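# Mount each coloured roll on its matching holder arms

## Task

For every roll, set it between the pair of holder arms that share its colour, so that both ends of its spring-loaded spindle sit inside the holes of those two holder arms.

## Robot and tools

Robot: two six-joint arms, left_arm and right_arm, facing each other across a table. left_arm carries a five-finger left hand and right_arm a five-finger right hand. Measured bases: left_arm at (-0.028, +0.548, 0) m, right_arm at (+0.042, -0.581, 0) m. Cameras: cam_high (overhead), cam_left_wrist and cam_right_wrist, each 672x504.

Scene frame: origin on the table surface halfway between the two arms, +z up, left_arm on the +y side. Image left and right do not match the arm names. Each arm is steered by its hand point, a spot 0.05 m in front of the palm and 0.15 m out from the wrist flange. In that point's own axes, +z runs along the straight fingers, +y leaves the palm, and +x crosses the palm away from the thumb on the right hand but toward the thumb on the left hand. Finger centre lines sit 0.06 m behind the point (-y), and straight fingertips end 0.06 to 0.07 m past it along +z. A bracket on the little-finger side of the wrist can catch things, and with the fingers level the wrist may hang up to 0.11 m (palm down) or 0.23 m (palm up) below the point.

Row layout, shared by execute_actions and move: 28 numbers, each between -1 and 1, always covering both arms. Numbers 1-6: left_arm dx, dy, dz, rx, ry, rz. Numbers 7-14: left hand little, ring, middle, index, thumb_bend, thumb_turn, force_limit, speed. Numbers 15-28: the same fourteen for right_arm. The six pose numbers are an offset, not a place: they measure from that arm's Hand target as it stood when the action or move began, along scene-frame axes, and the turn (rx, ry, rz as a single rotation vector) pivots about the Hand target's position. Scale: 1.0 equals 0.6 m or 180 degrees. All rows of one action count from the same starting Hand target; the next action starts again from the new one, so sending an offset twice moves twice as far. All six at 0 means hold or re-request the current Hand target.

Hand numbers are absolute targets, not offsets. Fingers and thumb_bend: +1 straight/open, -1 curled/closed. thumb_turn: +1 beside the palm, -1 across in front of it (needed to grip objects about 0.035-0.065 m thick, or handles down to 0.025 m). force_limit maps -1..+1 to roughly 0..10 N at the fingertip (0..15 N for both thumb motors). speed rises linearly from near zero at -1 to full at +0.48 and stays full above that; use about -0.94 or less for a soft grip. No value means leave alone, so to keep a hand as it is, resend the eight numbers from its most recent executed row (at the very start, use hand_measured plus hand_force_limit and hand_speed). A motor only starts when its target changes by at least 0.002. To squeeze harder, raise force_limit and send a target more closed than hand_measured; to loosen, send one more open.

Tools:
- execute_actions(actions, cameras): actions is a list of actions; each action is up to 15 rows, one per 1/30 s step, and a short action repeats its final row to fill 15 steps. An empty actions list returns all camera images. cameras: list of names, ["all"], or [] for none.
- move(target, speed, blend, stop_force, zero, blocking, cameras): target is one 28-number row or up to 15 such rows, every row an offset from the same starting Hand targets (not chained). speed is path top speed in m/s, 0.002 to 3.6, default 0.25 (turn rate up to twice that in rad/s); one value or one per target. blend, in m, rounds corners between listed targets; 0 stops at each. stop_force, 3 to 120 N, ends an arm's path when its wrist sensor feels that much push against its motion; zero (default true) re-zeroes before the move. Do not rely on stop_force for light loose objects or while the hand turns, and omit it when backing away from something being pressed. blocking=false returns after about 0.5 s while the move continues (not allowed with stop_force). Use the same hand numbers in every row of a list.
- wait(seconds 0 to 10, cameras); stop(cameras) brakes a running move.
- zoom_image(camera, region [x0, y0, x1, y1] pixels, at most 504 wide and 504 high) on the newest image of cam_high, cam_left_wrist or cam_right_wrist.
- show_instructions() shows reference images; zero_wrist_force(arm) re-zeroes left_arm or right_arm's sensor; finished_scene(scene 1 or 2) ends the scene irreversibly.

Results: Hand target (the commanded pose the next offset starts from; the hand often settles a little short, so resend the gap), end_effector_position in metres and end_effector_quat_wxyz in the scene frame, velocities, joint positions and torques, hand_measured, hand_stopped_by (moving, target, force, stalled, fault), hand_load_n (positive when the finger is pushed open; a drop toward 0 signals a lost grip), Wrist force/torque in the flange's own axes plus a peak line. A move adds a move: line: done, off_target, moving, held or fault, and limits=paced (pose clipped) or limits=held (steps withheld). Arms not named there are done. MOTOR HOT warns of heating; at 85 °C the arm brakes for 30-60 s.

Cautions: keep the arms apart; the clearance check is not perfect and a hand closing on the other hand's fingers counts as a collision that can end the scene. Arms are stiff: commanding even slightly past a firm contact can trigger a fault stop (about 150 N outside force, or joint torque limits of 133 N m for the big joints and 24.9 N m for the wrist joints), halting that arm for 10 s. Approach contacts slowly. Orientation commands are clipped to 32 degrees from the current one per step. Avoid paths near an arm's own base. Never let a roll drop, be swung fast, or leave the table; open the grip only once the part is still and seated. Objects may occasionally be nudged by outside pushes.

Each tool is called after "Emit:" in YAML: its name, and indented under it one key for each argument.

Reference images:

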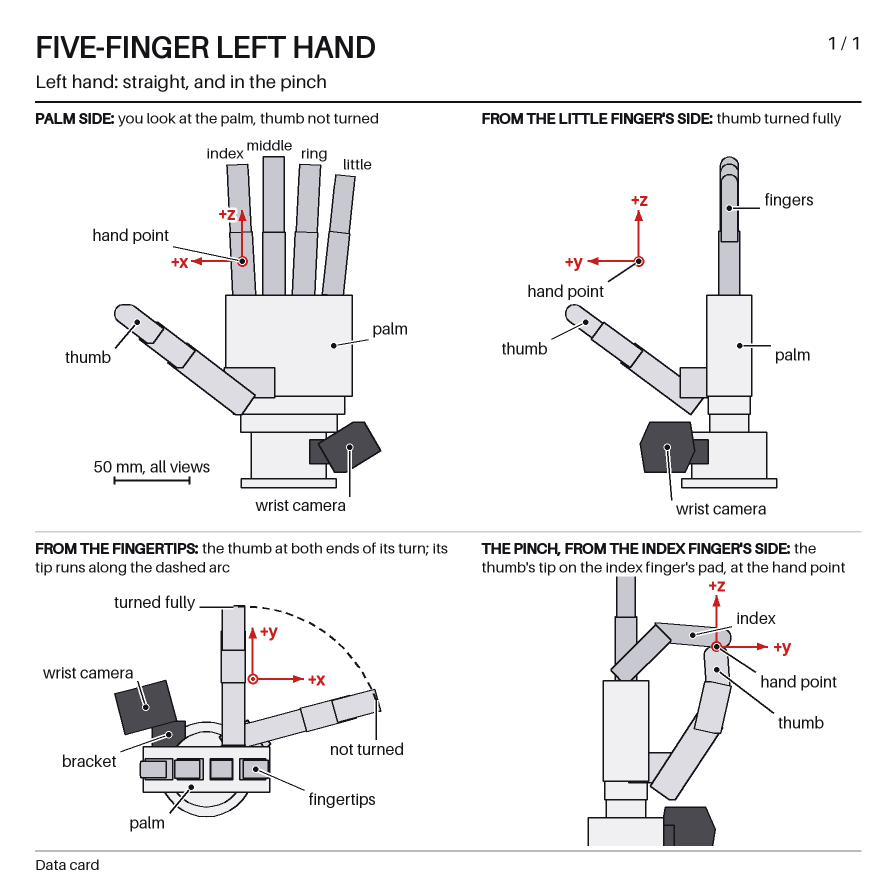

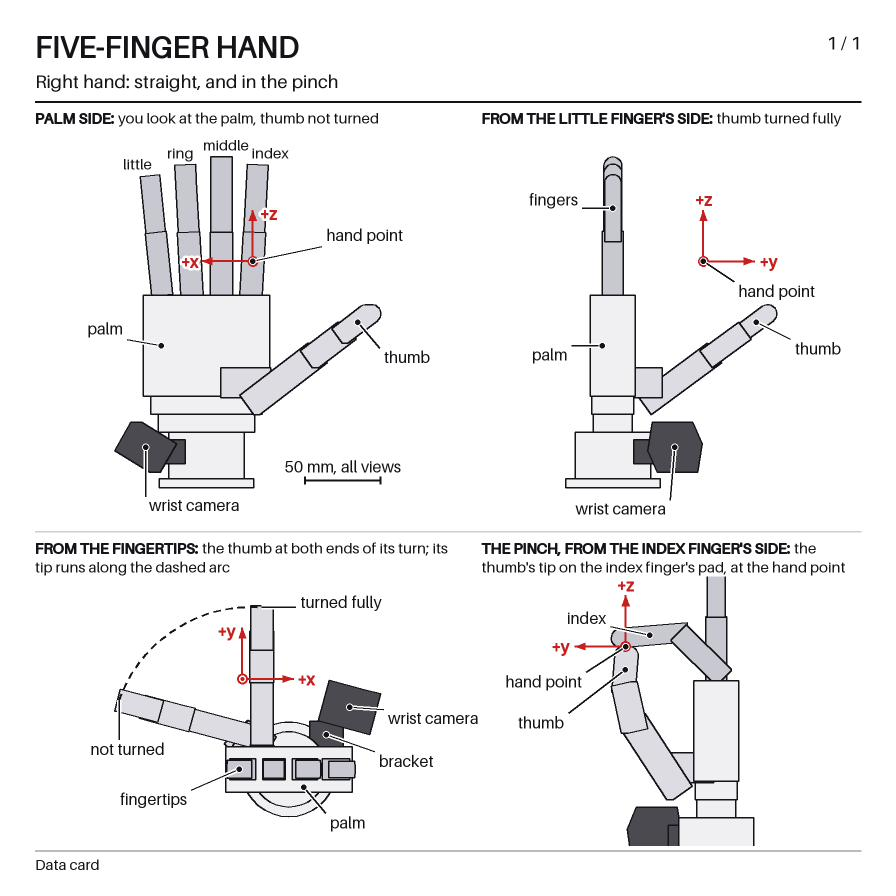

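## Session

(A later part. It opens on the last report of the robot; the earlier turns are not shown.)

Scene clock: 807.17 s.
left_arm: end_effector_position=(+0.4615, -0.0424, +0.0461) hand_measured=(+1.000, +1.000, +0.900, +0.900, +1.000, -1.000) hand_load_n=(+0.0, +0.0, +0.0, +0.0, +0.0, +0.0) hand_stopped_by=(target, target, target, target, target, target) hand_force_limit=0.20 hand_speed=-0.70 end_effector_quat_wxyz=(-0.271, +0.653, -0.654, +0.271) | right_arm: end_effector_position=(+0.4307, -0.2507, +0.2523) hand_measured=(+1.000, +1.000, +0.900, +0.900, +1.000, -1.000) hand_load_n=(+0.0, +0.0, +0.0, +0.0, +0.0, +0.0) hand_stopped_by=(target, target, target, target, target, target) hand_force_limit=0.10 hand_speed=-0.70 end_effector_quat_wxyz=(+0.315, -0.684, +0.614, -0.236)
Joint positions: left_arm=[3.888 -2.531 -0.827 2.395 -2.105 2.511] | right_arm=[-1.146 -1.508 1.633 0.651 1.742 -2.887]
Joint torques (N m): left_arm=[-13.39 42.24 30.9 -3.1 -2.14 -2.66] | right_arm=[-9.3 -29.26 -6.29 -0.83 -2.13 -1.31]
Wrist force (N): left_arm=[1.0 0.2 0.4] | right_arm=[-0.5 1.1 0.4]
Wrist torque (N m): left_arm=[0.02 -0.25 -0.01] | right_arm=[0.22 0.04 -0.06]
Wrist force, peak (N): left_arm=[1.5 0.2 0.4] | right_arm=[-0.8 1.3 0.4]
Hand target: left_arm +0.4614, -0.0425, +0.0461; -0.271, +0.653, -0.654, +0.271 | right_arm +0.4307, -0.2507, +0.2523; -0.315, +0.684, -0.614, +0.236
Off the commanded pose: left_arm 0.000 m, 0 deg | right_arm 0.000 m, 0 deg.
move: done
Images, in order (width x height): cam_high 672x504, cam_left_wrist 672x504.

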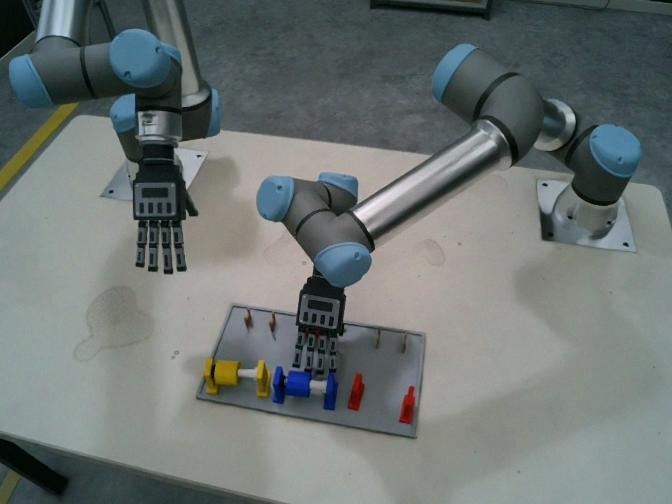

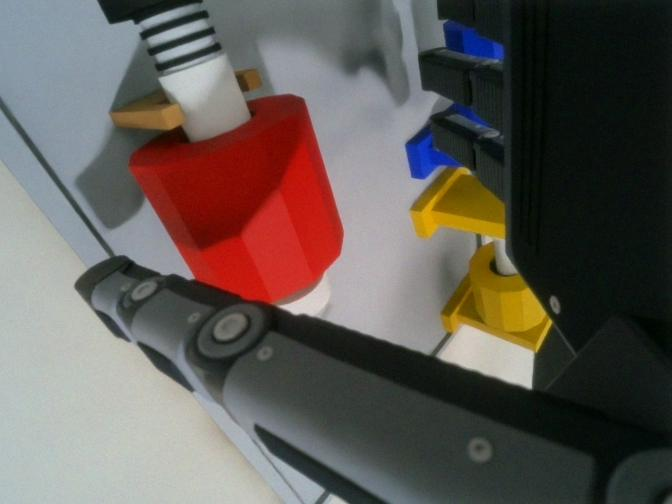

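Emit:
execute_actions:
  actions:
    - [[0,0,0,0,0,0,1,1,0.25,0.25,0.8,-1,-0.6,-0.5,0,0,0,0,0,0,1,1,0.9,0.9,1.0,-1,0.1,-0.7]]

Emit:
wait:
  seconds: 0.7

Emit:
execute_actions:
  actions:
    - [[0,0,0,0,0,0,1,1,-0.3,-0.3,-0.1,-1,-0.6,-0.94,0,0,0,0,0,0,1,1,0.9,0.9,1.0,-1,0.1,-0.7]]

Emit:
wait:
  seconds: 3.5
  cameras: ["cam_high","cam_left_wrist"]

Scene clock: 808.07 s.
left_arm: end_effector_position=(+0.4614, -0.0425, +0.0461) hand_measured=(+1.000, +1.000, +0.250, +0.250, +0.800, -1.000) hand_load_n=(+0.0, +0.0, +0.0, +0.0, +0.0, +0.0) hand_stopped_by=(target, target, target, target, target, target) hand_force_limit=-0.60 hand_speed=-0.50 end_effector_quat_wxyz=(-0.271, +0.653, -0.654, +0.271) | right_arm: end_effector_position=(+0.4307, -0.2507, +0.2523) hand_measured=(+1.000, +1.000, +0.900, +0.900, +1.000, -1.000) hand_load_n=(+0.0, -0.5, +0.0, +0.0, +0.0, +0.0) hand_stopped_by=(target, target, target, target, target, target) hand_force_limit=0.10 hand_speed=-0.70 end_effector_quat_wxyz=(+0.315, -0.684, +0.614, -0.236)
Joint positions: left_arm=[3.888 -2.531 -0.826 2.395 -2.105 2.511] | right_arm=[-1.146 -1.508 1.633 0.651 1.742 -2.887]
Joint torques (N m): left_arm=[-12.43 43.26 31.32 -2.64 -1.42 -2.42] | right_arm=[-8.67 -28.62 -7.43 -0.45 -2.09 -1.44]
Wrist force (N): left_arm=[1.2 0.3 0.4] | right_arm=[-0.5 1.0 0.0]
Wrist torque (N m): left_arm=[0.03 -0.28 0.00] | right_arm=[0.24 0.06 -0.06]
Wrist force, peak (N): left_arm=[1.5 0.4 0.5] | right_arm=[-0.2 1.3 0.5]
Hand target: left_arm +0.4614, -0.0425, +0.0461; -0.271, +0.653, -0.654, +0.271 | right_arm +0.4307, -0.2507, +0.2523; -0.315, +0.684, -0.614, +0.236
Off the commanded pose: left_arm 0.000 m, 0 deg | right_arm 0.000 m, 0 deg.
Step readings (end_effector_position of left_arm | right_arm):
0: (+0.4614, -0.0425, +0.0461) | (+0.4307, -0.2507, +0.2523)
1: (+0.4614, -0.0425, +0.0461) | (+0.4307, -0.2507, +0.2523)
2: (+0.4614, -0.0425, +0.0461) | (+0.4307, -0.2507, +0.2523)
4: (+0.4614, -0.0425, +0.0461) | (+0.4307, -0.2507, +0.2523)
8: (+0.4614, -0.0425, +0.0461) | (+0.4307, -0.2507, +0.2523)
15: (+0.4614, -0.0425, +0.0461) | (+0.4307, -0.2507, +0.2523)

Scene clock: 808.77 s.
left_arm: end_effector_position=(+0.4614, -0.0425, +0.0461) hand_measured=(+1.000, +1.000, +0.250, +0.250, +0.800, -1.000) hand_load_n=(+0.0, +0.0, +0.0, +0.0, +0.0, +0.0) hand_stopped_by=(target, target, target, target, target, target) hand_force_limit=-0.60 hand_speed=-0.50 end_effector_quat_wxyz=(-0.271, +0.653, -0.654, +0.271) | right_arm: end_effector_position=(+0.4307, -0.2507, +0.2523) hand_measured=(+1.000, +1.000, +0.900, +0.900, +1.000, -1.000) hand_load_n=(+0.0, +0.0, -0.5, +0.0, +0.0, +0.0) hand_stopped_by=(target, target, target, target, target, target) hand_force_limit=0.10 hand_speed=-0.70 end_effector_quat_wxyz=(+0.315, -0.684, +0.614, -0.236)
Joint positions: left_arm=[3.888 -2.531 -0.826 2.395 -2.105 2.511] | right_arm=[-1.146 -1.508 1.633 0.651 1.742 -2.887]
Joint torques (N m): left_arm=[-13.18 43.39 30.56 -2.28 -0.97 -2.45] | right_arm=[-7.5 -28.65 -6.13 -0.51 -1.71 -1.23]
Wrist force (N): left_arm=[1.0 0.3 0.3] | right_arm=[-0.6 1.0 0.4]
Wrist torque (N m): left_arm=[0.03 -0.26 -0.01] | right_arm=[0.21 0.06 -0.07]
Wrist force, peak (N): left_arm=[1.5 0.5 0.2] | right_arm=[-0.6 1.3 0.2]
Hand target: left_arm +0.4614, -0.0425, +0.0461; -0.271, +0.653, -0.654, +0.271 | right_arm +0.4307, -0.2507, +0.2523; -0.315, +0.684, -0.614, +0.236
Off the commanded pose: left_arm 0.000 m, 0 deg | right_arm 0.000 m, 0 deg.
wait: 0.70 s; at rest by 0.17 s

Scene clock: 810.53 s.
left_arm: end_effector_position=(+0.4614, -0.0425, +0.0461) hand_measured=(+1.000, +1.000, +0.008, -0.002, +0.738, -1.000) hand_load_n=(+0.0, +0.0, +2.0, +2.0, +5.0, -1.0) hand_stopped_by=(target, target, force, force, force, target) hand_force_limit=-0.60 hand_speed=-0.94 end_effector_quat_wxyz=(-0.271, +0.653, -0.654, +0.271) | right_arm: end_effector_position=(+0.4307, -0.2507, +0.2523) hand_measured=(+1.000, +1.000, +0.900, +0.900, +1.000, -1.000) hand_load_n=(+0.0, +0.0, +0.0, +0.0, +0.0, +0.0) hand_stopped_by=(target, target, target, target, target, target) hand_force_limit=0.10 hand_speed=-0.70 end_effector_quat_wxyz=(+0.315, -0.684, +0.614, -0.236)
Joint positions: left_arm=[3.888 -2.531 -0.826 2.395 -2.105 2.511] | right_arm=[-1.146 -1.508 1.633 0.651 1.742 -2.887]
Joint torques (N m): left_arm=[-9.39 43.11 28.85 -1.55 0.41 -2.39] | right_arm=[-8.97 -28.41 -7.34 -0.82 -2.3 -1.12]
Wrist force (N): left_arm=[1.2 0.6 0.8] | right_arm=[-0.5 1.0 0.4]
Wrist torque (N m): left_arm=[0.04 -0.27 -0.01] | right_arm=[0.21 0.04 -0.07]
Wrist force, peak (N): left_arm=[1.1 2.2 -1.0] | right_arm=[-0.5 1.3 0.3]
Hand target: left_arm +0.4614, -0.0425, +0.0461; -0.271, +0.653, -0.654, +0.271 | right_arm +0.4307, -0.2507, +0.2523; -0.315, +0.684, -0.614, +0.236
Off the commanded pose: left_arm 0.000 m, 0 deg | right_arm 0.000 m, 0 deg.
Step readings (end_effector_position of left_arm | right_arm):
0: (+0.4614, -0.0425, +0.0461) | (+0.4307, -0.2507, +0.2523)
1: (+0.4614, -0.0425, +0.0461) | (+0.4307, -0.2507, +0.2523)
2: (+0.4614, -0.0425, +0.0461) | (+0.4307, -0.2507, +0.2523)
4: (+0.4614, -0.0425, +0.0461) | (+0.4307, -0.2507, +0.2523)
8: (+0.4614, -0.0425, +0.0461) | (+0.4307, -0.2507, +0.2523)
15: (+0.4614, -0.0425, +0.0461) | (+0.4307, -0.2507, +0.2523)

Scene clock: 814.03 s.
left_arm: end_effector_position=(+0.4614, -0.0425, +0.0461) hand_measured=(+1.000, +1.000, +0.008, -0.002, +0.738, -1.000) hand_load_n=(+0.0, +0.0, +2.0, +2.5, +5.0, -1.0) hand_stopped_by=(target, target, force, force, force, target) hand_force_limit=-0.60 hand_speed=-0.94 end_effector_quat_wxyz=(-0.271, +0.653, -0.654, +0.271) | right_arm: end_effector_position=(+0.4307, -0.2507, +0.2523) hand_measured=(+1.000, +1.000, +0.900, +0.900, +1.000, -1.000) hand_load_n=(+0.0, +0.0, +0.0, +0.0, +0.0, +0.0) hand_stopped_by=(target, target, target, target, target, target) hand_force_limit=0.10 hand_speed=-0.70 end_effector_quat_wxyz=(+0.315, -0.684, +0.614, -0.236)
Joint positions: left_arm=[3.888 -2.531 -0.826 2.395 -2.105 2.511] | right_arm=[-1.146 -1.508 1.633 0.651 1.742 -2.887]
Joint torques (N m): left_arm=[3.1 43.1 26.52 -0.32 0.17 -2.47] | right_arm=[-8.1 -29.29 -7.11 -0.7 -2.3 -1.37]
Wrist force (N): left_arm=[1.3 0.6 0.9] | right_arm=[-0.6 0.7 0.3]
Wrist torque (N m): left_arm=[0.03 -0.29 0.00] | right_arm=[0.18 0.05 -0.08]
Wrist force, peak (N): left_arm=[1.5 0.6 0.8] | right_arm=[-0.8 1.1 0.5]
Hand target: left_arm +0.4614, -0.0425, +0.0461; -0.271, +0.653, -0.654, +0.271 | right_arm +0.4307, -0.2507, +0.2523; -0.315, +0.684, -0.614, +0.236
Off the commanded pose: left_arm 0.000 m, 0 deg | right_arm 0.000 m, 0 deg.
wait: 3.50 s; at rest by 0.17 s
Images, in order (width x height): cam_high 672x504, cam_left_wrist 672x504.

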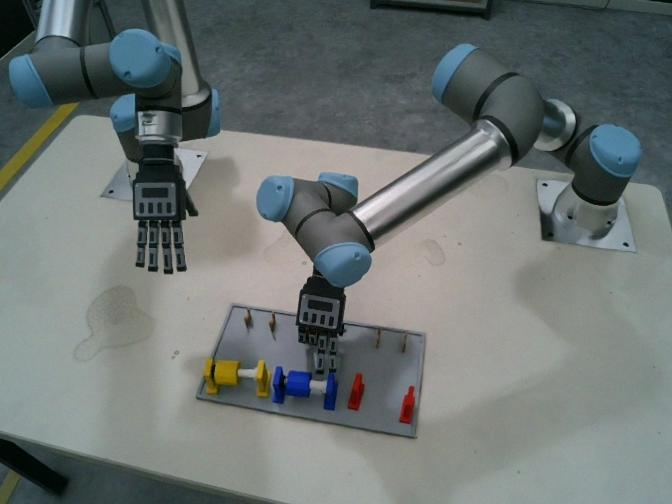

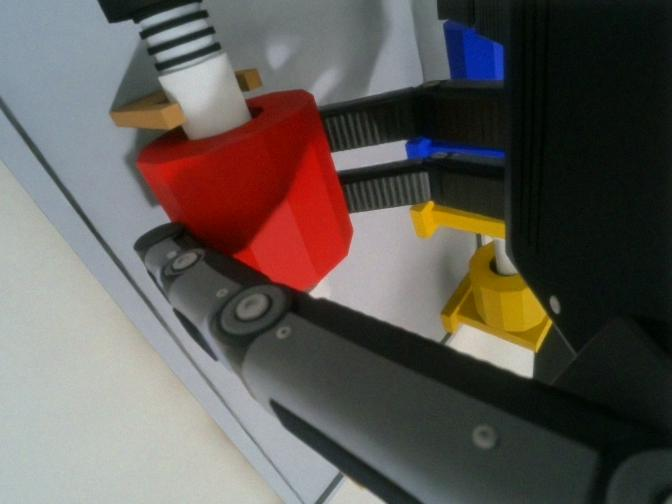

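Emit:
execute_actions:
  actions:
    - [[0,0,0,0,0,0,1,1,0.3,0.3,1.0,-1,-0.6,-0.5,0,0,0,0,0,0,1,1,0.9,0.9,1.0,-1,0.1,-0.7]]

Emit:
move:
  target:
    - [-0.0055,0.004,0.0055,0,0,0,1,1,0.3,0.3,0.8,-1,-0.6,-0.5,0,0,0,0,0,0,1,1,0.9,0.9,1.0,-1,0.1,-0.7]
  speed: 0.04

Emit:
execute_actions:
  actions:
    - [[0,0,0,0,0,0,1,1,-0.3,-0.3,-0.1,-1,-0.6,-0.94,0,0,0,0,0,0,1,1,0.9,0.9,1.0,-1,0.1,-0.7]]

Emit:
wait:
  seconds: 3.5
  cameras: ["cam_high","cam_left_wrist"]

Scene clock: 815.60 s.
left_arm: end_effector_position=(+0.4614, -0.0425, +0.0461) hand_measured=(+1.000, +1.000, +0.300, +0.300, +1.000, -1.000) hand_load_n=(+0.0, +0.0, +0.0, +0.0, +0.0, +0.0) hand_stopped_by=(target, target, target, target, target, target) hand_force_limit=-0.60 hand_speed=-0.50 end_effector_quat_wxyz=(-0.271, +0.653, -0.654, +0.271) | right_arm: end_effector_position=(+0.4307, -0.2507, +0.2523) hand_measured=(+1.000, +1.000, +0.900, +0.900, +1.000, -1.000) hand_load_n=(+0.0, +0.0, +0.0, +0.0, +0.0, +0.0) hand_stopped_by=(target, target, target, target, target, target) hand_force_limit=0.10 hand_speed=-0.70 end_effector_quat_wxyz=(+0.315, -0.684, +0.614, -0.236)
Joint positions: left_arm=[3.888 -2.531 -0.826 2.395 -2.105 2.511] | right_arm=[-1.146 -1.508 1.633 0.651 1.742 -2.887]
Joint torques (N m): left_arm=[8.38 43.77 25.23 -0.04 0.39 -2.39] | right_arm=[-9.19 -28.53 -7.19 -0.25 -1.97 -1.28]
Wrist force (N): left_arm=[1.5 0.4 0.4] | right_arm=[-0.5 1.2 0.3]
Wrist torque (N m): left_arm=[0.05 -0.32 0.01] | right_arm=[0.24 0.05 -0.06]
Wrist force, peak (N): left_arm=[1.4 0.7 0.8] | right_arm=[-0.6 1.1 0.9]
Hand target: left_arm +0.4614, -0.0425, +0.0461; -0.271, +0.653, -0.654, +0.271 | right_arm +0.4307, -0.2507, +0.2523; -0.315, +0.684, -0.614, +0.236
Off the commanded pose: left_arm 0.000 m, 0 deg | right_arm 0.000 m, 0 deg.
Step readings (end_effector_position of left_arm | right_arm):
0: (+0.4614, -0.0425, +0.0461) | (+0.4307, -0.2507, +0.2523)
1: (+0.4614, -0.0425, +0.0461) | (+0.4307, -0.2507, +0.2523)
2: (+0.4614, -0.0425, +0.0461) | (+0.4307, -0.2507, +0.2523)
4: (+0.4614, -0.0425, +0.0461) | (+0.4307, -0.2507, +0.2523)
8: (+0.4614, -0.0425, +0.0461) | (+0.4307, -0.2507, +0.2523)
15: (+0.4614, -0.0425, +0.0461) | (+0.4307, -0.2507, +0.2523)

Scene clock: 816.40 s.
left_arm: end_effector_position=(+0.4582, -0.0401, +0.0494) hand_measured=(+1.000, +1.000, +0.300, +0.300, +0.800, -1.000) hand_load_n=(+0.0, +0.0, +0.0, +0.0, +0.0, +0.0) hand_stopped_by=(target, target, target, target, target, target) hand_force_limit=-0.60 hand_speed=-0.50 end_effector_quat_wxyz=(-0.271, +0.653, -0.654, +0.271) | right_arm: end_effector_position=(+0.4307, -0.2507, +0.2523) hand_measured=(+1.000, +1.000, +0.900, +0.900, +1.000, -1.000) hand_load_n=(+0.0, +0.0, +0.0, +0.0, +0.0, +0.0) hand_stopped_by=(target, target, target, target, target, target) hand_force_limit=0.10 hand_speed=-0.70 end_effector_quat_wxyz=(+0.315, -0.684, +0.614, -0.236)
Joint positions: left_arm=[3.887 -2.517 -0.844 2.398 -2.106 2.51] | right_arm=[-1.146 -1.508 1.633 0.651 1.742 -2.887]
Joint torques (N m): left_arm=[-13.38 65.09 7.75 0.49 -2.31 -2.59] | right_arm=[-8 -29.39 -6.13 -0.32 -2.04 -1.19]
Wrist force (N): left_arm=[1.2 0.2 0.3] | right_arm=[-0.7 1.5 0.4]
Wrist torque (N m): left_arm=[0.03 -0.29 0.00] | right_arm=[0.28 0.07 -0.06]
Wrist force, peak (N): left_arm=[1.3 0.6 0.5] | right_arm=[-0.7 1.5 0.4]
Hand target: left_arm +0.4581, -0.0401, +0.0494; -0.271, +0.653, -0.654, +0.271 | right_arm +0.4307, -0.2507, +0.2523; -0.315, +0.684, -0.614, +0.236
Off the commanded pose: left_arm 0.000 m, 0 deg | right_arm 0.000 m, 0 deg.
move: done

Scene clock: 818.20 s.
left_arm: end_effector_position=(+0.4581, -0.0401, +0.0494) hand_measured=(+1.000, +1.000, +0.058, +0.042, +0.678, -1.000) hand_load_n=(+0.0, +0.0, +1.5, +3.0, +5.0, -1.5) hand_stopped_by=(target, target, force, force, force, target) hand_force_limit=-0.60 hand_speed=-0.94 end_effector_quat_wxyz=(-0.271, +0.653, -0.654, +0.271) | right_arm: end_effector_position=(+0.4307, -0.2507, +0.2523) hand_measured=(+1.000, +1.000, +0.900, +0.900, +1.000, -1.000) hand_load_n=(+0.0, +0.0, +0.0, +0.0, +0.0, +0.0) hand_stopped_by=(target, target, target, target, target, target) hand_force_limit=0.10 hand_speed=-0.70 end_effector_quat_wxyz=(+0.315, -0.684, +0.614, -0.236)
Joint positions: left_arm=[3.887 -2.517 -0.845 2.398 -2.106 2.51] | right_arm=[-1.146 -1.508 1.633 0.651 1.742 -2.887]
Joint torques (N m): left_arm=[-10.98 65.03 7.61 0.23 -1.77 -2.41] | right_arm=[-7.59 -29.3 -6.78 -0.49 -2.03 -1.46]
Wrist force (N): left_arm=[1.2 0.5 0.9] | right_arm=[-0.6 0.8 0.1]
Wrist torque (N m): left_arm=[0.01 -0.27 -0.01] | right_arm=[0.19 0.07 -0.08]
Wrist force, peak (N): left_arm=[1.2 1.5 -0.6] | right_arm=[-0.9 1.2 0.6]
Hand target: left_arm +0.4581, -0.0401, +0.0494; -0.271, +0.653, -0.654, +0.271 | right_arm +0.4307, -0.2507, +0.2523; -0.315, +0.684, -0.614, +0.236
Off the commanded pose: left_arm 0.000 m, 0 deg | right_arm 0.000 m, 0 deg.
Step readings (end_effector_position of left_arm | right_arm):
0: (+0.4582, -0.0401, +0.0494) | (+0.4307, -0.2507, +0.2523)
1: (+0.4582, -0.0401, +0.0494) | (+0.4307, -0.2507, +0.2523)
2: (+0.4582, -0.0401, +0.0494) | (+0.4307, -0.2507, +0.2523)
4: (+0.4582, -0.0401, +0.0494) | (+0.4307, -0.2507, +0.2523)
8: (+0.4581, -0.0401, +0.0494) | (+0.4307, -0.2507, +0.2523)
15: (+0.4581, -0.0401, +0.0494) | (+0.4307, -0.2507, +0.2523)

Scene clock: 821.70 s.
left_arm: end_effector_position=(+0.4581, -0.0401, +0.0494) hand_measured=(+1.000, +1.000, +0.058, +0.042, +0.678, -1.000) hand_load_n=(+0.0, +0.0, +2.0, +3.0, +4.5, -1.5) hand_stopped_by=(target, target, force, force, force, target) hand_force_limit=-0.60 hand_speed=-0.94 end_effector_quat_wxyz=(-0.271, +0.653, -0.654, +0.271) | right_arm: end_effector_position=(+0.4307, -0.2507, +0.2523) hand_measured=(+1.000, +1.000, +0.900, +0.900, +1.000, -1.000) hand_load_n=(-0.5, +0.0, +0.0, +0.0, +0.0, +0.0) hand_stopped_by=(target, target, target, target, target, target) hand_force_limit=0.10 hand_speed=-0.70 end_effector_quat_wxyz=(+0.315, -0.684, +0.614, -0.236)
Joint positions: left_arm=[3.887 -2.517 -0.845 2.398 -2.106 2.51] | right_arm=[-1.146 -1.508 1.633 0.651 1.742 -2.887]
Joint torques (N m): left_arm=[-0.29 64.58 11.76 0.03 -1.17 -2.26] | right_arm=[-8.53 -28.84 -6.69 -0.64 -1.87 -1.23]
Wrist force (N): left_arm=[1.2 0.7 0.8] | right_arm=[-0.4 1.0 0.4]
Wrist torque (N m): left_arm=[0.06 -0.28 -0.01] | right_arm=[0.20 0.03 -0.06]
Wrist force, peak (N): left_arm=[1.4 0.8 0.8] | right_arm=[-0.6 1.3 0.1]
Hand target: left_arm +0.4581, -0.0401, +0.0494; -0.271, +0.653, -0.654, +0.271 | right_arm +0.4307, -0.2507, +0.2523; -0.315, +0.684, -0.614, +0.236
Off the commanded pose: left_arm 0.000 m, 0 deg | right_arm 0.000 m, 0 deg.
wait: 3.50 s; at rest by 0.17 s
Images, in order (width x height): cam_high 672x504, cam_left_wrist 672x504.

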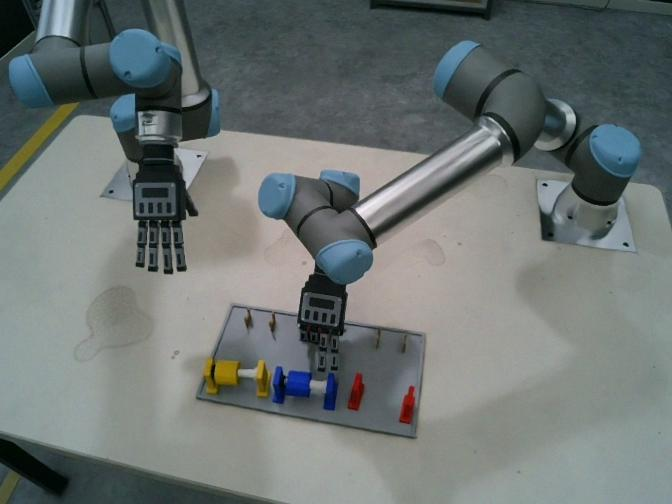

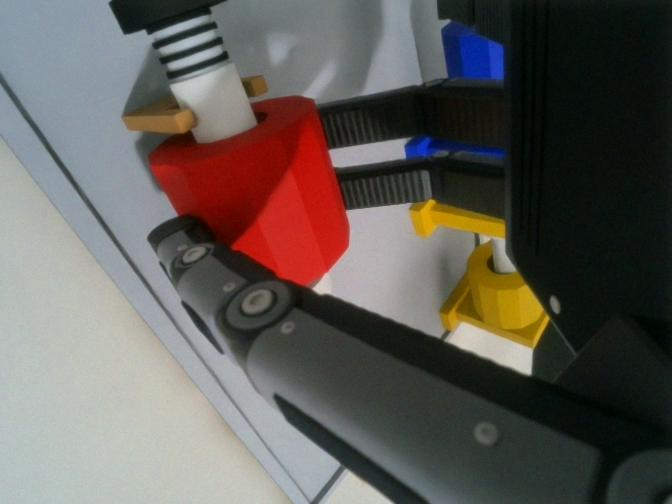

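Emit:
execute_actions:
  actions:
    - [[0,0,0,0,0,0,1,1,-0.35,-0.35,-0.15,-1,0.2,-0.95,0,0,0,0,0,0,1,1,0.9,0.9,1.0,-1,0.1,-0.7]]

Emit:
wait:
  seconds: 1.5

Emit:
move:
  target:
    - [0,0,0.05,0,0,0,1,1,-0.35,-0.35,-0.15,-1,0.2,-0.95,0,0,0,0,0,0,1,1,0.9,0.9,1.0,-1,0.1,-0.7]
  speed: 0.04
  cameras: ["cam_high","cam_left_wrist"]

Scene clock: 822.57 s.
left_arm: end_effector_position=(+0.4581, -0.0401, +0.0494) hand_measured=(+1.000, +1.000, +0.042, +0.020, +0.678, -1.000) hand_load_n=(+0.0, +0.0, +5.5, +7.0, +13.5, -2.5) hand_stopped_by=(target, target, force, force, force, target) hand_force_limit=0.20 hand_speed=-0.95 end_effector_quat_wxyz=(-0.271, +0.653, -0.654, +0.271) | right_arm: end_effector_position=(+0.4307, -0.2507, +0.2523) hand_measured=(+1.000, +1.000, +0.900, +0.900, +1.000, -1.000) hand_load_n=(+0.0, +0.0, +0.0, +0.0, +0.0, +0.0) hand_stopped_by=(target, target, target, target, target, target) hand_force_limit=0.10 hand_speed=-0.70 end_effector_quat_wxyz=(+0.315, -0.684, +0.614, -0.236)
Joint positions: left_arm=[3.887 -2.517 -0.845 2.398 -2.106 2.51] | right_arm=[-1.146 -1.508 1.633 0.651 1.742 -2.887]
Joint torques (N m): left_arm=[2.17 65.51 12.42 -0.05 -0.98 -2.27] | right_arm=[-8.2 -28.78 -6.86 -0.51 -2.03 -1.18]
Wrist force (N): left_arm=[1.1 0.7 0.9] | right_arm=[-0.1 1.1 0.4]
Wrist torque (N m): left_arm=[0.05 -0.26 -0.01] | right_arm=[0.22 -0.02 -0.04]
Wrist force, peak (N): left_arm=[1.3 0.7 0.8] | right_arm=[-0.6 1.3 0.2]
Hand target: left_arm +0.4581, -0.0401, +0.0494; -0.271, +0.653, -0.654, +0.271 | right_arm +0.4307, -0.2507, +0.2523; -0.315, +0.684, -0.614, +0.236
Off the commanded pose: left_arm 0.000 m, 0 deg | right_arm 0.000 m, 0 deg.
Step readings (end_effector_position of left_arm | right_arm):
0: (+0.4581, -0.0401, +0.0494) | (+0.4307, -0.2507, +0.2523)
1: (+0.4581, -0.0401, +0.0494) | (+0.4307, -0.2507, +0.2523)
2: (+0.4581, -0.0401, +0.0494) | (+0.4307, -0.2507, +0.2523)
4: (+0.4581, -0.0401, +0.0494) | (+0.4307, -0.2507, +0.2523)
8: (+0.4581, -0.0401, +0.0494) | (+0.4307, -0.2507, +0.2523)
15: (+0.4581, -0.0401, +0.0494) | (+0.4307, -0.2507, +0.2523)

Scene clock: 824.07 s.
left_arm: end_effector_position=(+0.4581, -0.0401, +0.0494) hand_measured=(+1.000, +1.000, +0.042, +0.020, +0.678, -1.000) hand_load_n=(+0.0, -0.5, +5.5, +7.5, +13.5, -2.5) hand_stopped_by=(target, target, force, force, force, target) hand_force_limit=0.20 hand_speed=-0.95 end_effector_quat_wxyz=(-0.271, +0.653, -0.654, +0.271) | right_arm: end_effector_position=(+0.4307, -0.2507, +0.2523) hand_measured=(+1.000, +1.000, +0.900, +0.900, +1.000, -1.000) hand_load_n=(+0.0, +0.0, -0.5, +0.0, +0.0, +0.0) hand_stopped_by=(target, target, target, target, target, target) hand_force_limit=0.10 hand_speed=-0.70 end_effector_quat_wxyz=(+0.315, -0.684, +0.614, -0.236)
Joint positions: left_arm=[3.887 -2.517 -0.845 2.398 -2.106 2.51] | right_arm=[-1.146 -1.508 1.633 0.651 1.742 -2.887]
Joint torques (N m): left_arm=[6.19 65.47 15.12 -0.17 -0.69 -2.25] | right_arm=[-8.49 -29.13 -7.68 -0.15 -2.05 -1.33]
Wrist force (N): left_arm=[1.1 0.6 0.9] | right_arm=[-0.7 0.8 0.0]
Wrist torque (N m): left_arm=[0.04 -0.26 -0.02] | right_arm=[0.20 0.09 -0.08]
Wrist force, peak (N): left_arm=[1.4 0.8 0.9] | right_arm=[-0.6 1.2 0.4]
Hand target: left_arm +0.4581, -0.0401, +0.0494; -0.271, +0.653, -0.654, +0.271 | right_arm +0.4307, -0.2507, +0.2523; -0.315, +0.684, -0.614, +0.236
Off the commanded pose: left_arm 0.000 m, 0 deg | right_arm 0.000 m, 0 deg.
wait: 1.50 s; at rest by 0.17 s

Scene clock: 825.23 s.
left_arm: end_effector_position=(+0.4581, -0.0401, +0.0793) hand_measured=(+1.000, +1.000, +0.042, +0.020, +0.678, -1.000) hand_load_n=(+0.0, +0.0, +6.0, +7.0, +13.5, -3.0) hand_stopped_by=(target, target, force, force, force, target) hand_force_limit=0.20 hand_speed=-0.95 end_effector_quat_wxyz=(-0.271, +0.653, -0.654, +0.271) | right_arm: end_effector_position=(+0.4307, -0.2507, +0.2523) hand_measured=(+1.000, +1.000, +0.900, +0.900, +1.000, -1.000) hand_load_n=(+0.0, +0.0, +0.0, +0.0, +0.0, +0.0) hand_stopped_by=(target, target, target, target, target, target) hand_force_limit=0.10 hand_speed=-0.70 end_effector_quat_wxyz=(+0.315, -0.684, +0.614, -0.236)
Joint positions: left_arm=[3.887 -2.499 -0.801 2.337 -2.106 2.51] | right_arm=[-1.146 -1.508 1.633 0.651 1.742 -2.887]
Joint torques (N m): left_arm=[11.72 64.92 31.39 -3.17 -0.38 0.8] | right_arm=[-7.74 -28.83 -7.68 -0.39 -2.09 -1.32]
Wrist force (N): left_arm=[1.3 0.8 0.9] | right_arm=[-0.4 0.8 0.4]
Wrist torque (N m): left_arm=[0.05 -0.29 0.00] | right_arm=[0.18 0.03 -0.07]
Wrist force, peak (N): left_arm=[1.2 1.0 0.9] | right_arm=[-0.7 1.1 0.4]
Hand target: left_arm +0.4581, -0.0401, +0.0794; -0.271, +0.653, -0.654, +0.271 | right_arm +0.4307, -0.2507, +0.2523; -0.315, +0.684, -0.614, +0.236
Off the commanded pose: left_arm 0.000 m, 0 deg | right_arm 0.000 m, 0 deg.
move: done
Images, in order (width x height): cam_high 672x504, cam_left_wrist 672x504.

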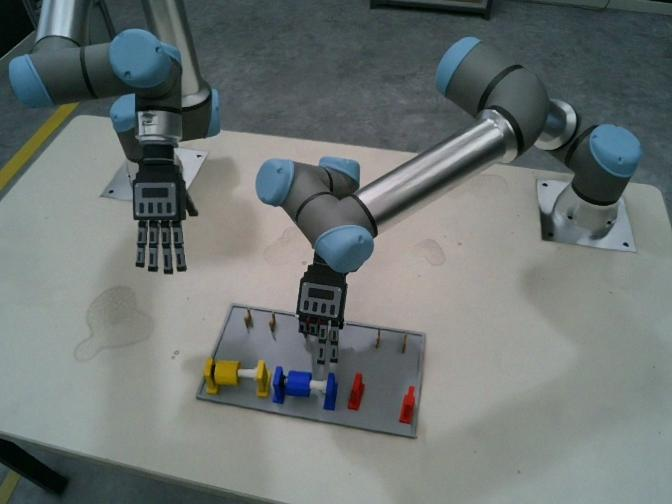

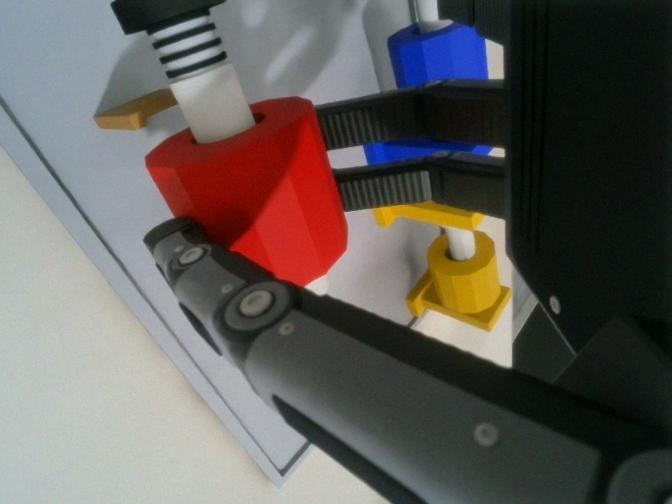

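Emit:
zoom_image:
  camera: "cam_high"
  region: [318, 354, 428, 442]

Scaled by 4.582 from the camera's 672x504 image, which has a finer 960x720 frame.

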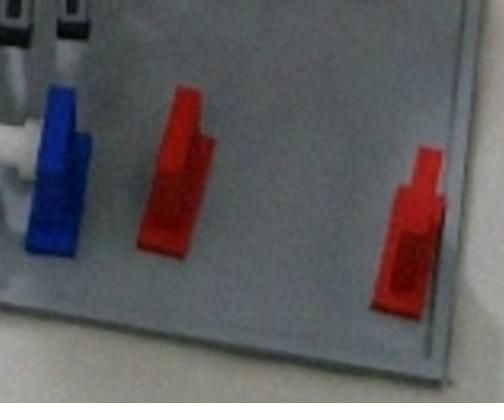

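Emit:
zoom_image:
  camera: "cam_high"
  region: [390, 380, 426, 426]

Emit:
zoom_image:
  camera: "cam_high"
  region: [340, 366, 376, 412]

Scaled by 10.957 from the camera's 672x504 image, which has a finer 960x720 frame.

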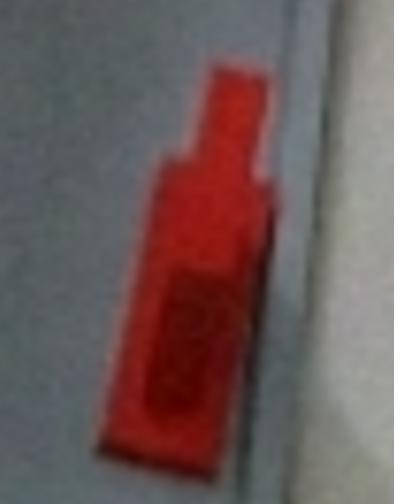

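Scaled by 10.957 from the camera's 672x504 image, which has a finer 960x720 frame.

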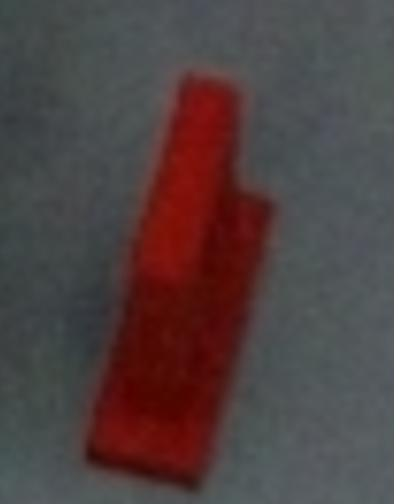

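Emit:
move:
  target:
    - [0.02,0.02,0.1393,0,0,0,1,1,-0.35,-0.35,-0.15,-1,0.2,-0.95,0.005,0.1,-0.02,0,0,0,1,1,0.9,0.9,1.0,-1,0.1,-0.7]
    - [0.2048,0.2085,0.1193,-0.122,0.008,-0.0412,1,1,-0.35,-0.35,-0.15,-1,0.2,-0.95,0.0155,0.3178,-0.0538,0,0,0,1,1,0.9,0.9,1.0,-1,0.1,-0.7]
  speed: 0.1
  blend: [0.03,0]
  cameras: ["cam_high","cam_left_wrist","cam_right_wrist"]

Scene clock: 831.33 s.
left_arm: end_effector_position=(+0.5810, +0.0850, +0.1510) hand_measured=(+1.000, +1.000, +0.042, +0.020, +0.678, -1.000) hand_load_n=(+0.0, +0.0, +6.0, +7.5, +13.5, -3.0) hand_stopped_by=(target, target, force, force, force, target) hand_force_limit=0.20 hand_speed=-0.95 end_effector_quat_wxyz=(-0.116, +0.652, -0.634, +0.399) | right_arm: end_effector_position=(+0.4400, -0.0600, +0.2201) hand_measured=(+1.000, +1.000, +0.900, +0.900, +1.000, -1.000) hand_load_n=(+0.0, +0.0, +0.0, +0.0, +0.0, +0.0) hand_stopped_by=(target, target, target, target, target, target) hand_force_limit=0.10 hand_speed=-0.70 end_effector_quat_wxyz=(+0.315, -0.684, +0.614, -0.236)
Joint positions: left_arm=[4.317 -2.231 -1.116 2.63 -1.485 2.699] | right_arm=[-0.793 -1.088 1.188 0.754 1.985 -2.619]
Joint torques (N m): left_arm=[13.15 51.39 8.32 1.06 1.43 2.35] | right_arm=[10.63 -29.83 -34.05 2 2.76 1.51]
Wrist force (N): left_arm=[1.1 0.2 1.2] | right_arm=[-0.5 1.0 0.2]
Wrist torque (N m): left_arm=[-0.03 -0.18 -0.13] | right_arm=[0.18 0.02 -0.17]
Wrist force, peak (N): left_arm=[1.3 1.3 1.2] | right_arm=[-0.8 1.1 0.6]
Hand target: left_arm +0.5810, +0.0850, +0.1510; -0.116, +0.652, -0.634, +0.399 | right_arm +0.4400, -0.0600, +0.2201; -0.315, +0.684, -0.614, +0.236
Off the commanded pose: left_arm 0.000 m, 0 deg | right_arm 0.000 m, 0 deg.
move: done

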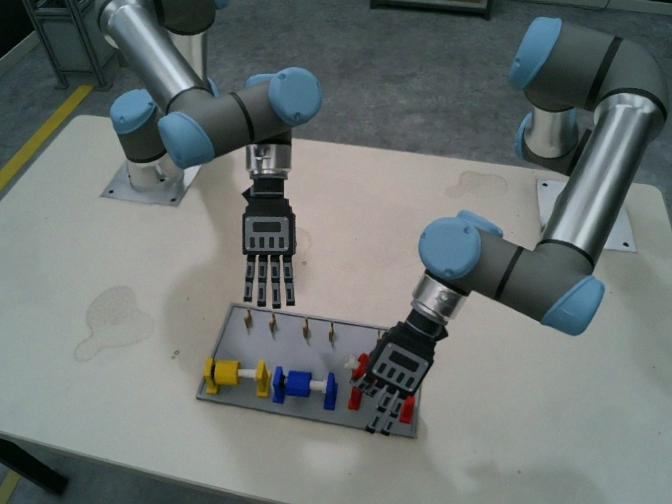

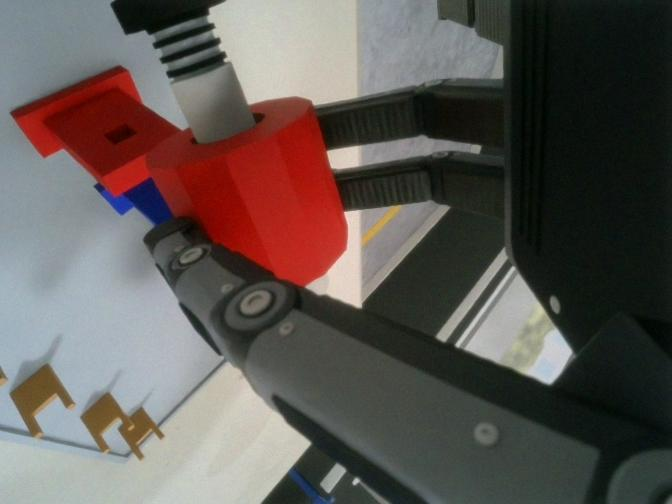

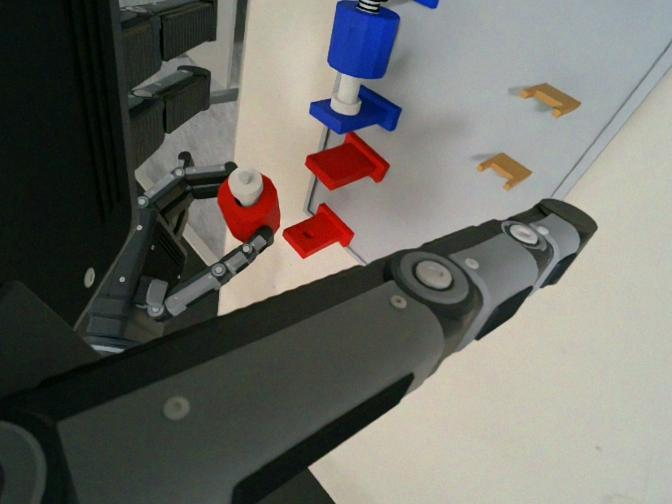

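Emit:
zoom_image:
  camera: "cam_right_wrist"
  region: [200, 130, 400, 270]

Emit:
zoom_image:
  camera: "cam_high"
  region: [330, 340, 430, 440]

Scaled by 2.520 from the camera's 672x504 image, which has a finer 960x720 frame.

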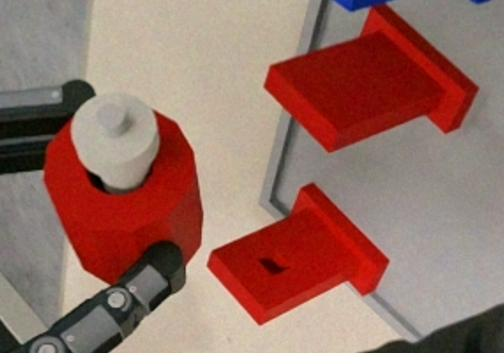

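Scaled by 5.040 from the camera's 672x504 image, which has a finer 960x720 frame.

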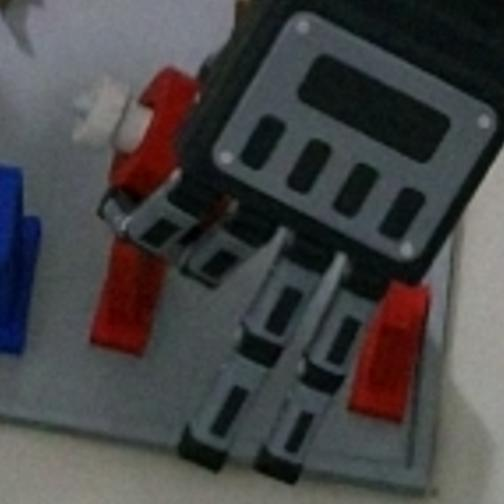

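Emit:
zoom_image:
  camera: "cam_right_wrist"
  region: [300, 75, 420, 265]

Emit:
zoom_image:
  camera: "cam_right_wrist"
  region: [278, 200, 358, 264]

Scaled by 2.653 from the camera's 672x504 image, which has a finer 960x720 frame.

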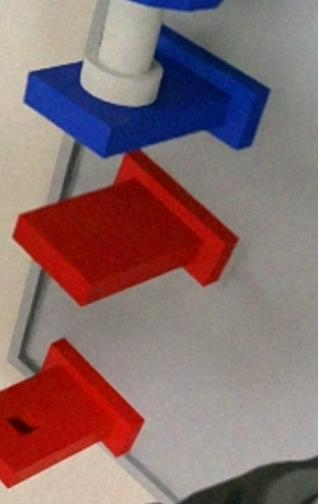

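Scaled by 6.300 from the camera's 672x504 image, which has a finer 960x720 frame.

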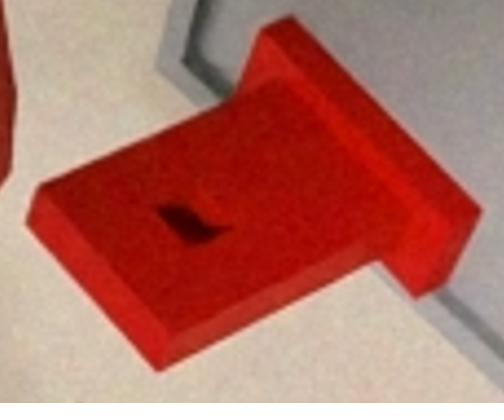

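Emit:
move:
  target:
    - [0.0012,0.0203,-0.064,-0.0441,0.0058,0,1,1,-0.35,-0.35,-0.15,-1,0.2,-0.95,0,0,0,0,0,0,1,1,0.9,0.9,1.0,-1,0.1,-0.7]
  speed: 0.05
  stop_force: 6
  cameras: ["cam_high","cam_left_wrist","cam_right_wrist"]

Emit:
zoom_image:
  camera: "cam_right_wrist"
  region: [220, 130, 400, 270]

Emit:
zoom_image:
  camera: "cam_high"
  region: [330, 340, 430, 440]

Scene clock: 836.97 s.
left_arm: end_effector_position=(+0.5817, +0.0972, +0.1126) hand_measured=(+1.000, +1.000, +0.042, +0.020, +0.678, -1.000) hand_load_n=(-0.5, +0.0, +6.0, +7.0, +13.5, -3.0) hand_stopped_by=(target, target, force, force, force, target) hand_force_limit=0.20 hand_speed=-0.95 end_effector_quat_wxyz=(-0.065, +0.662, -0.606, +0.436) | right_arm: end_effector_position=(+0.4400, -0.0600, +0.2201) hand_measured=(+1.000, +1.000, +0.900, +0.900, +1.000, -1.000) hand_load_n=(+0.0, +0.0, +0.0, +0.0, +0.0, +0.0) hand_stopped_by=(target, target, target, target, target, target) hand_force_limit=0.10 hand_speed=-0.70 end_effector_quat_wxyz=(+0.315, -0.684, +0.614, -0.236)
Joint positions: left_arm=[4.381 -2.219 -1.278 2.82 -1.347 2.635] | right_arm=[-0.793 -1.088 1.188 0.754 1.985 -2.619]
Joint torques (N m): left_arm=[13.69 50.96 6.82 1.24 1.68 -2.46] | right_arm=[10.52 -28.7 -34.53 2.33 2.94 1.47]
Wrist force (N): left_arm=[1.5 0.6 1.7] | right_arm=[-0.4 1.1 0.2]
Wrist torque (N m): left_arm=[-0.04 -0.27 0.09] | right_arm=[0.20 0.01 -0.15]
Wrist force, peak (N): left_arm=[1.7 0.5 1.6] | right_arm=[-0.7 1.1 0.6]
Hand target: left_arm +0.5817, +0.0972, +0.1126; -0.065, +0.662, -0.606, +0.436 | right_arm +0.4400, -0.0600, +0.2201; -0.315, +0.684, -0.614, +0.236
Off the commanded pose: left_arm 0.000 m, 0 deg | right_arm 0.000 m, 0 deg.
move: done

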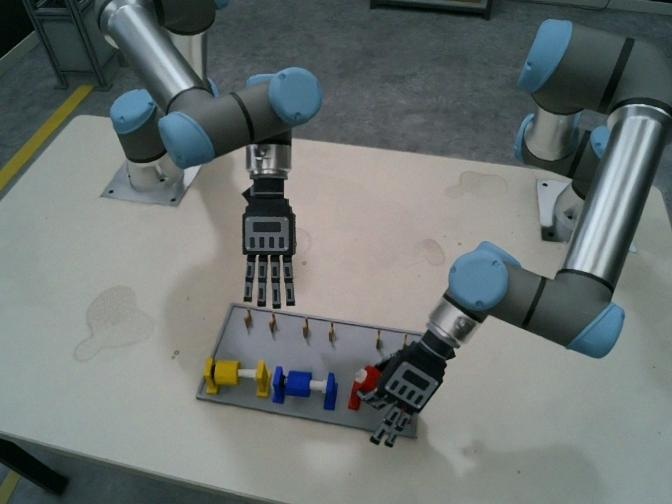

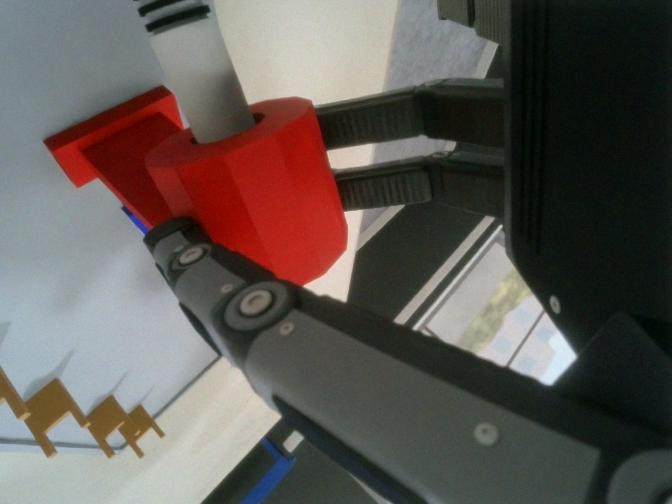

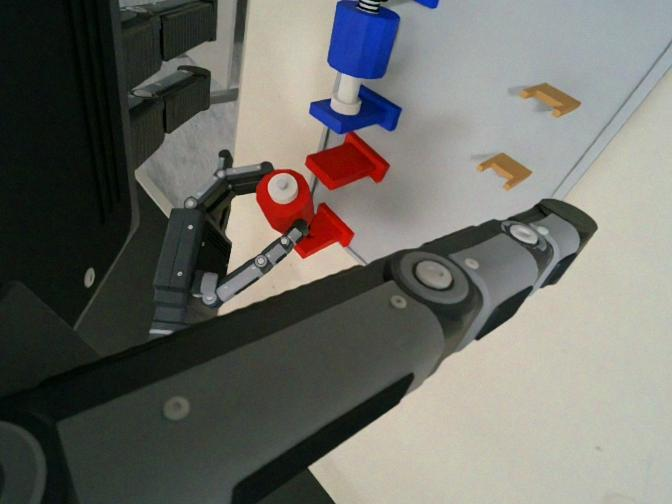

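Scaled by 2.800 from the camera's 672x504 image, which has a finer 960x720 frame.

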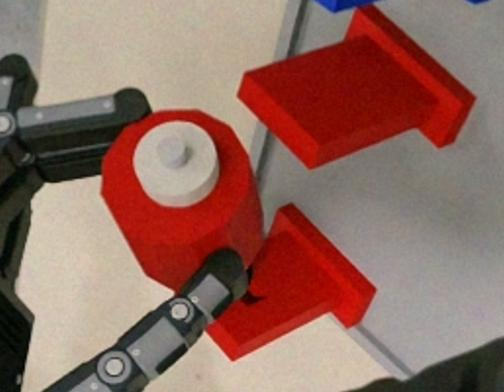

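Scaled by 5.040 from the camera's 672x504 image, which has a finer 960x720 frame.

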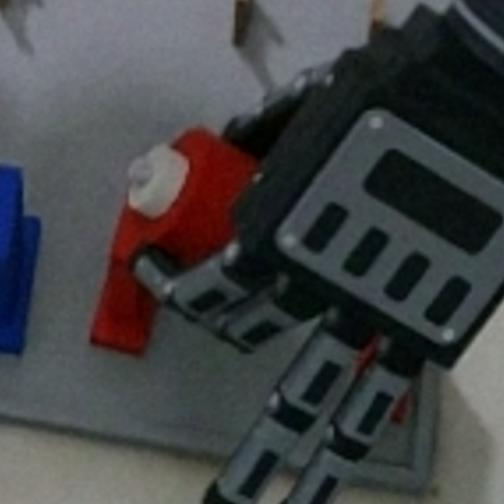

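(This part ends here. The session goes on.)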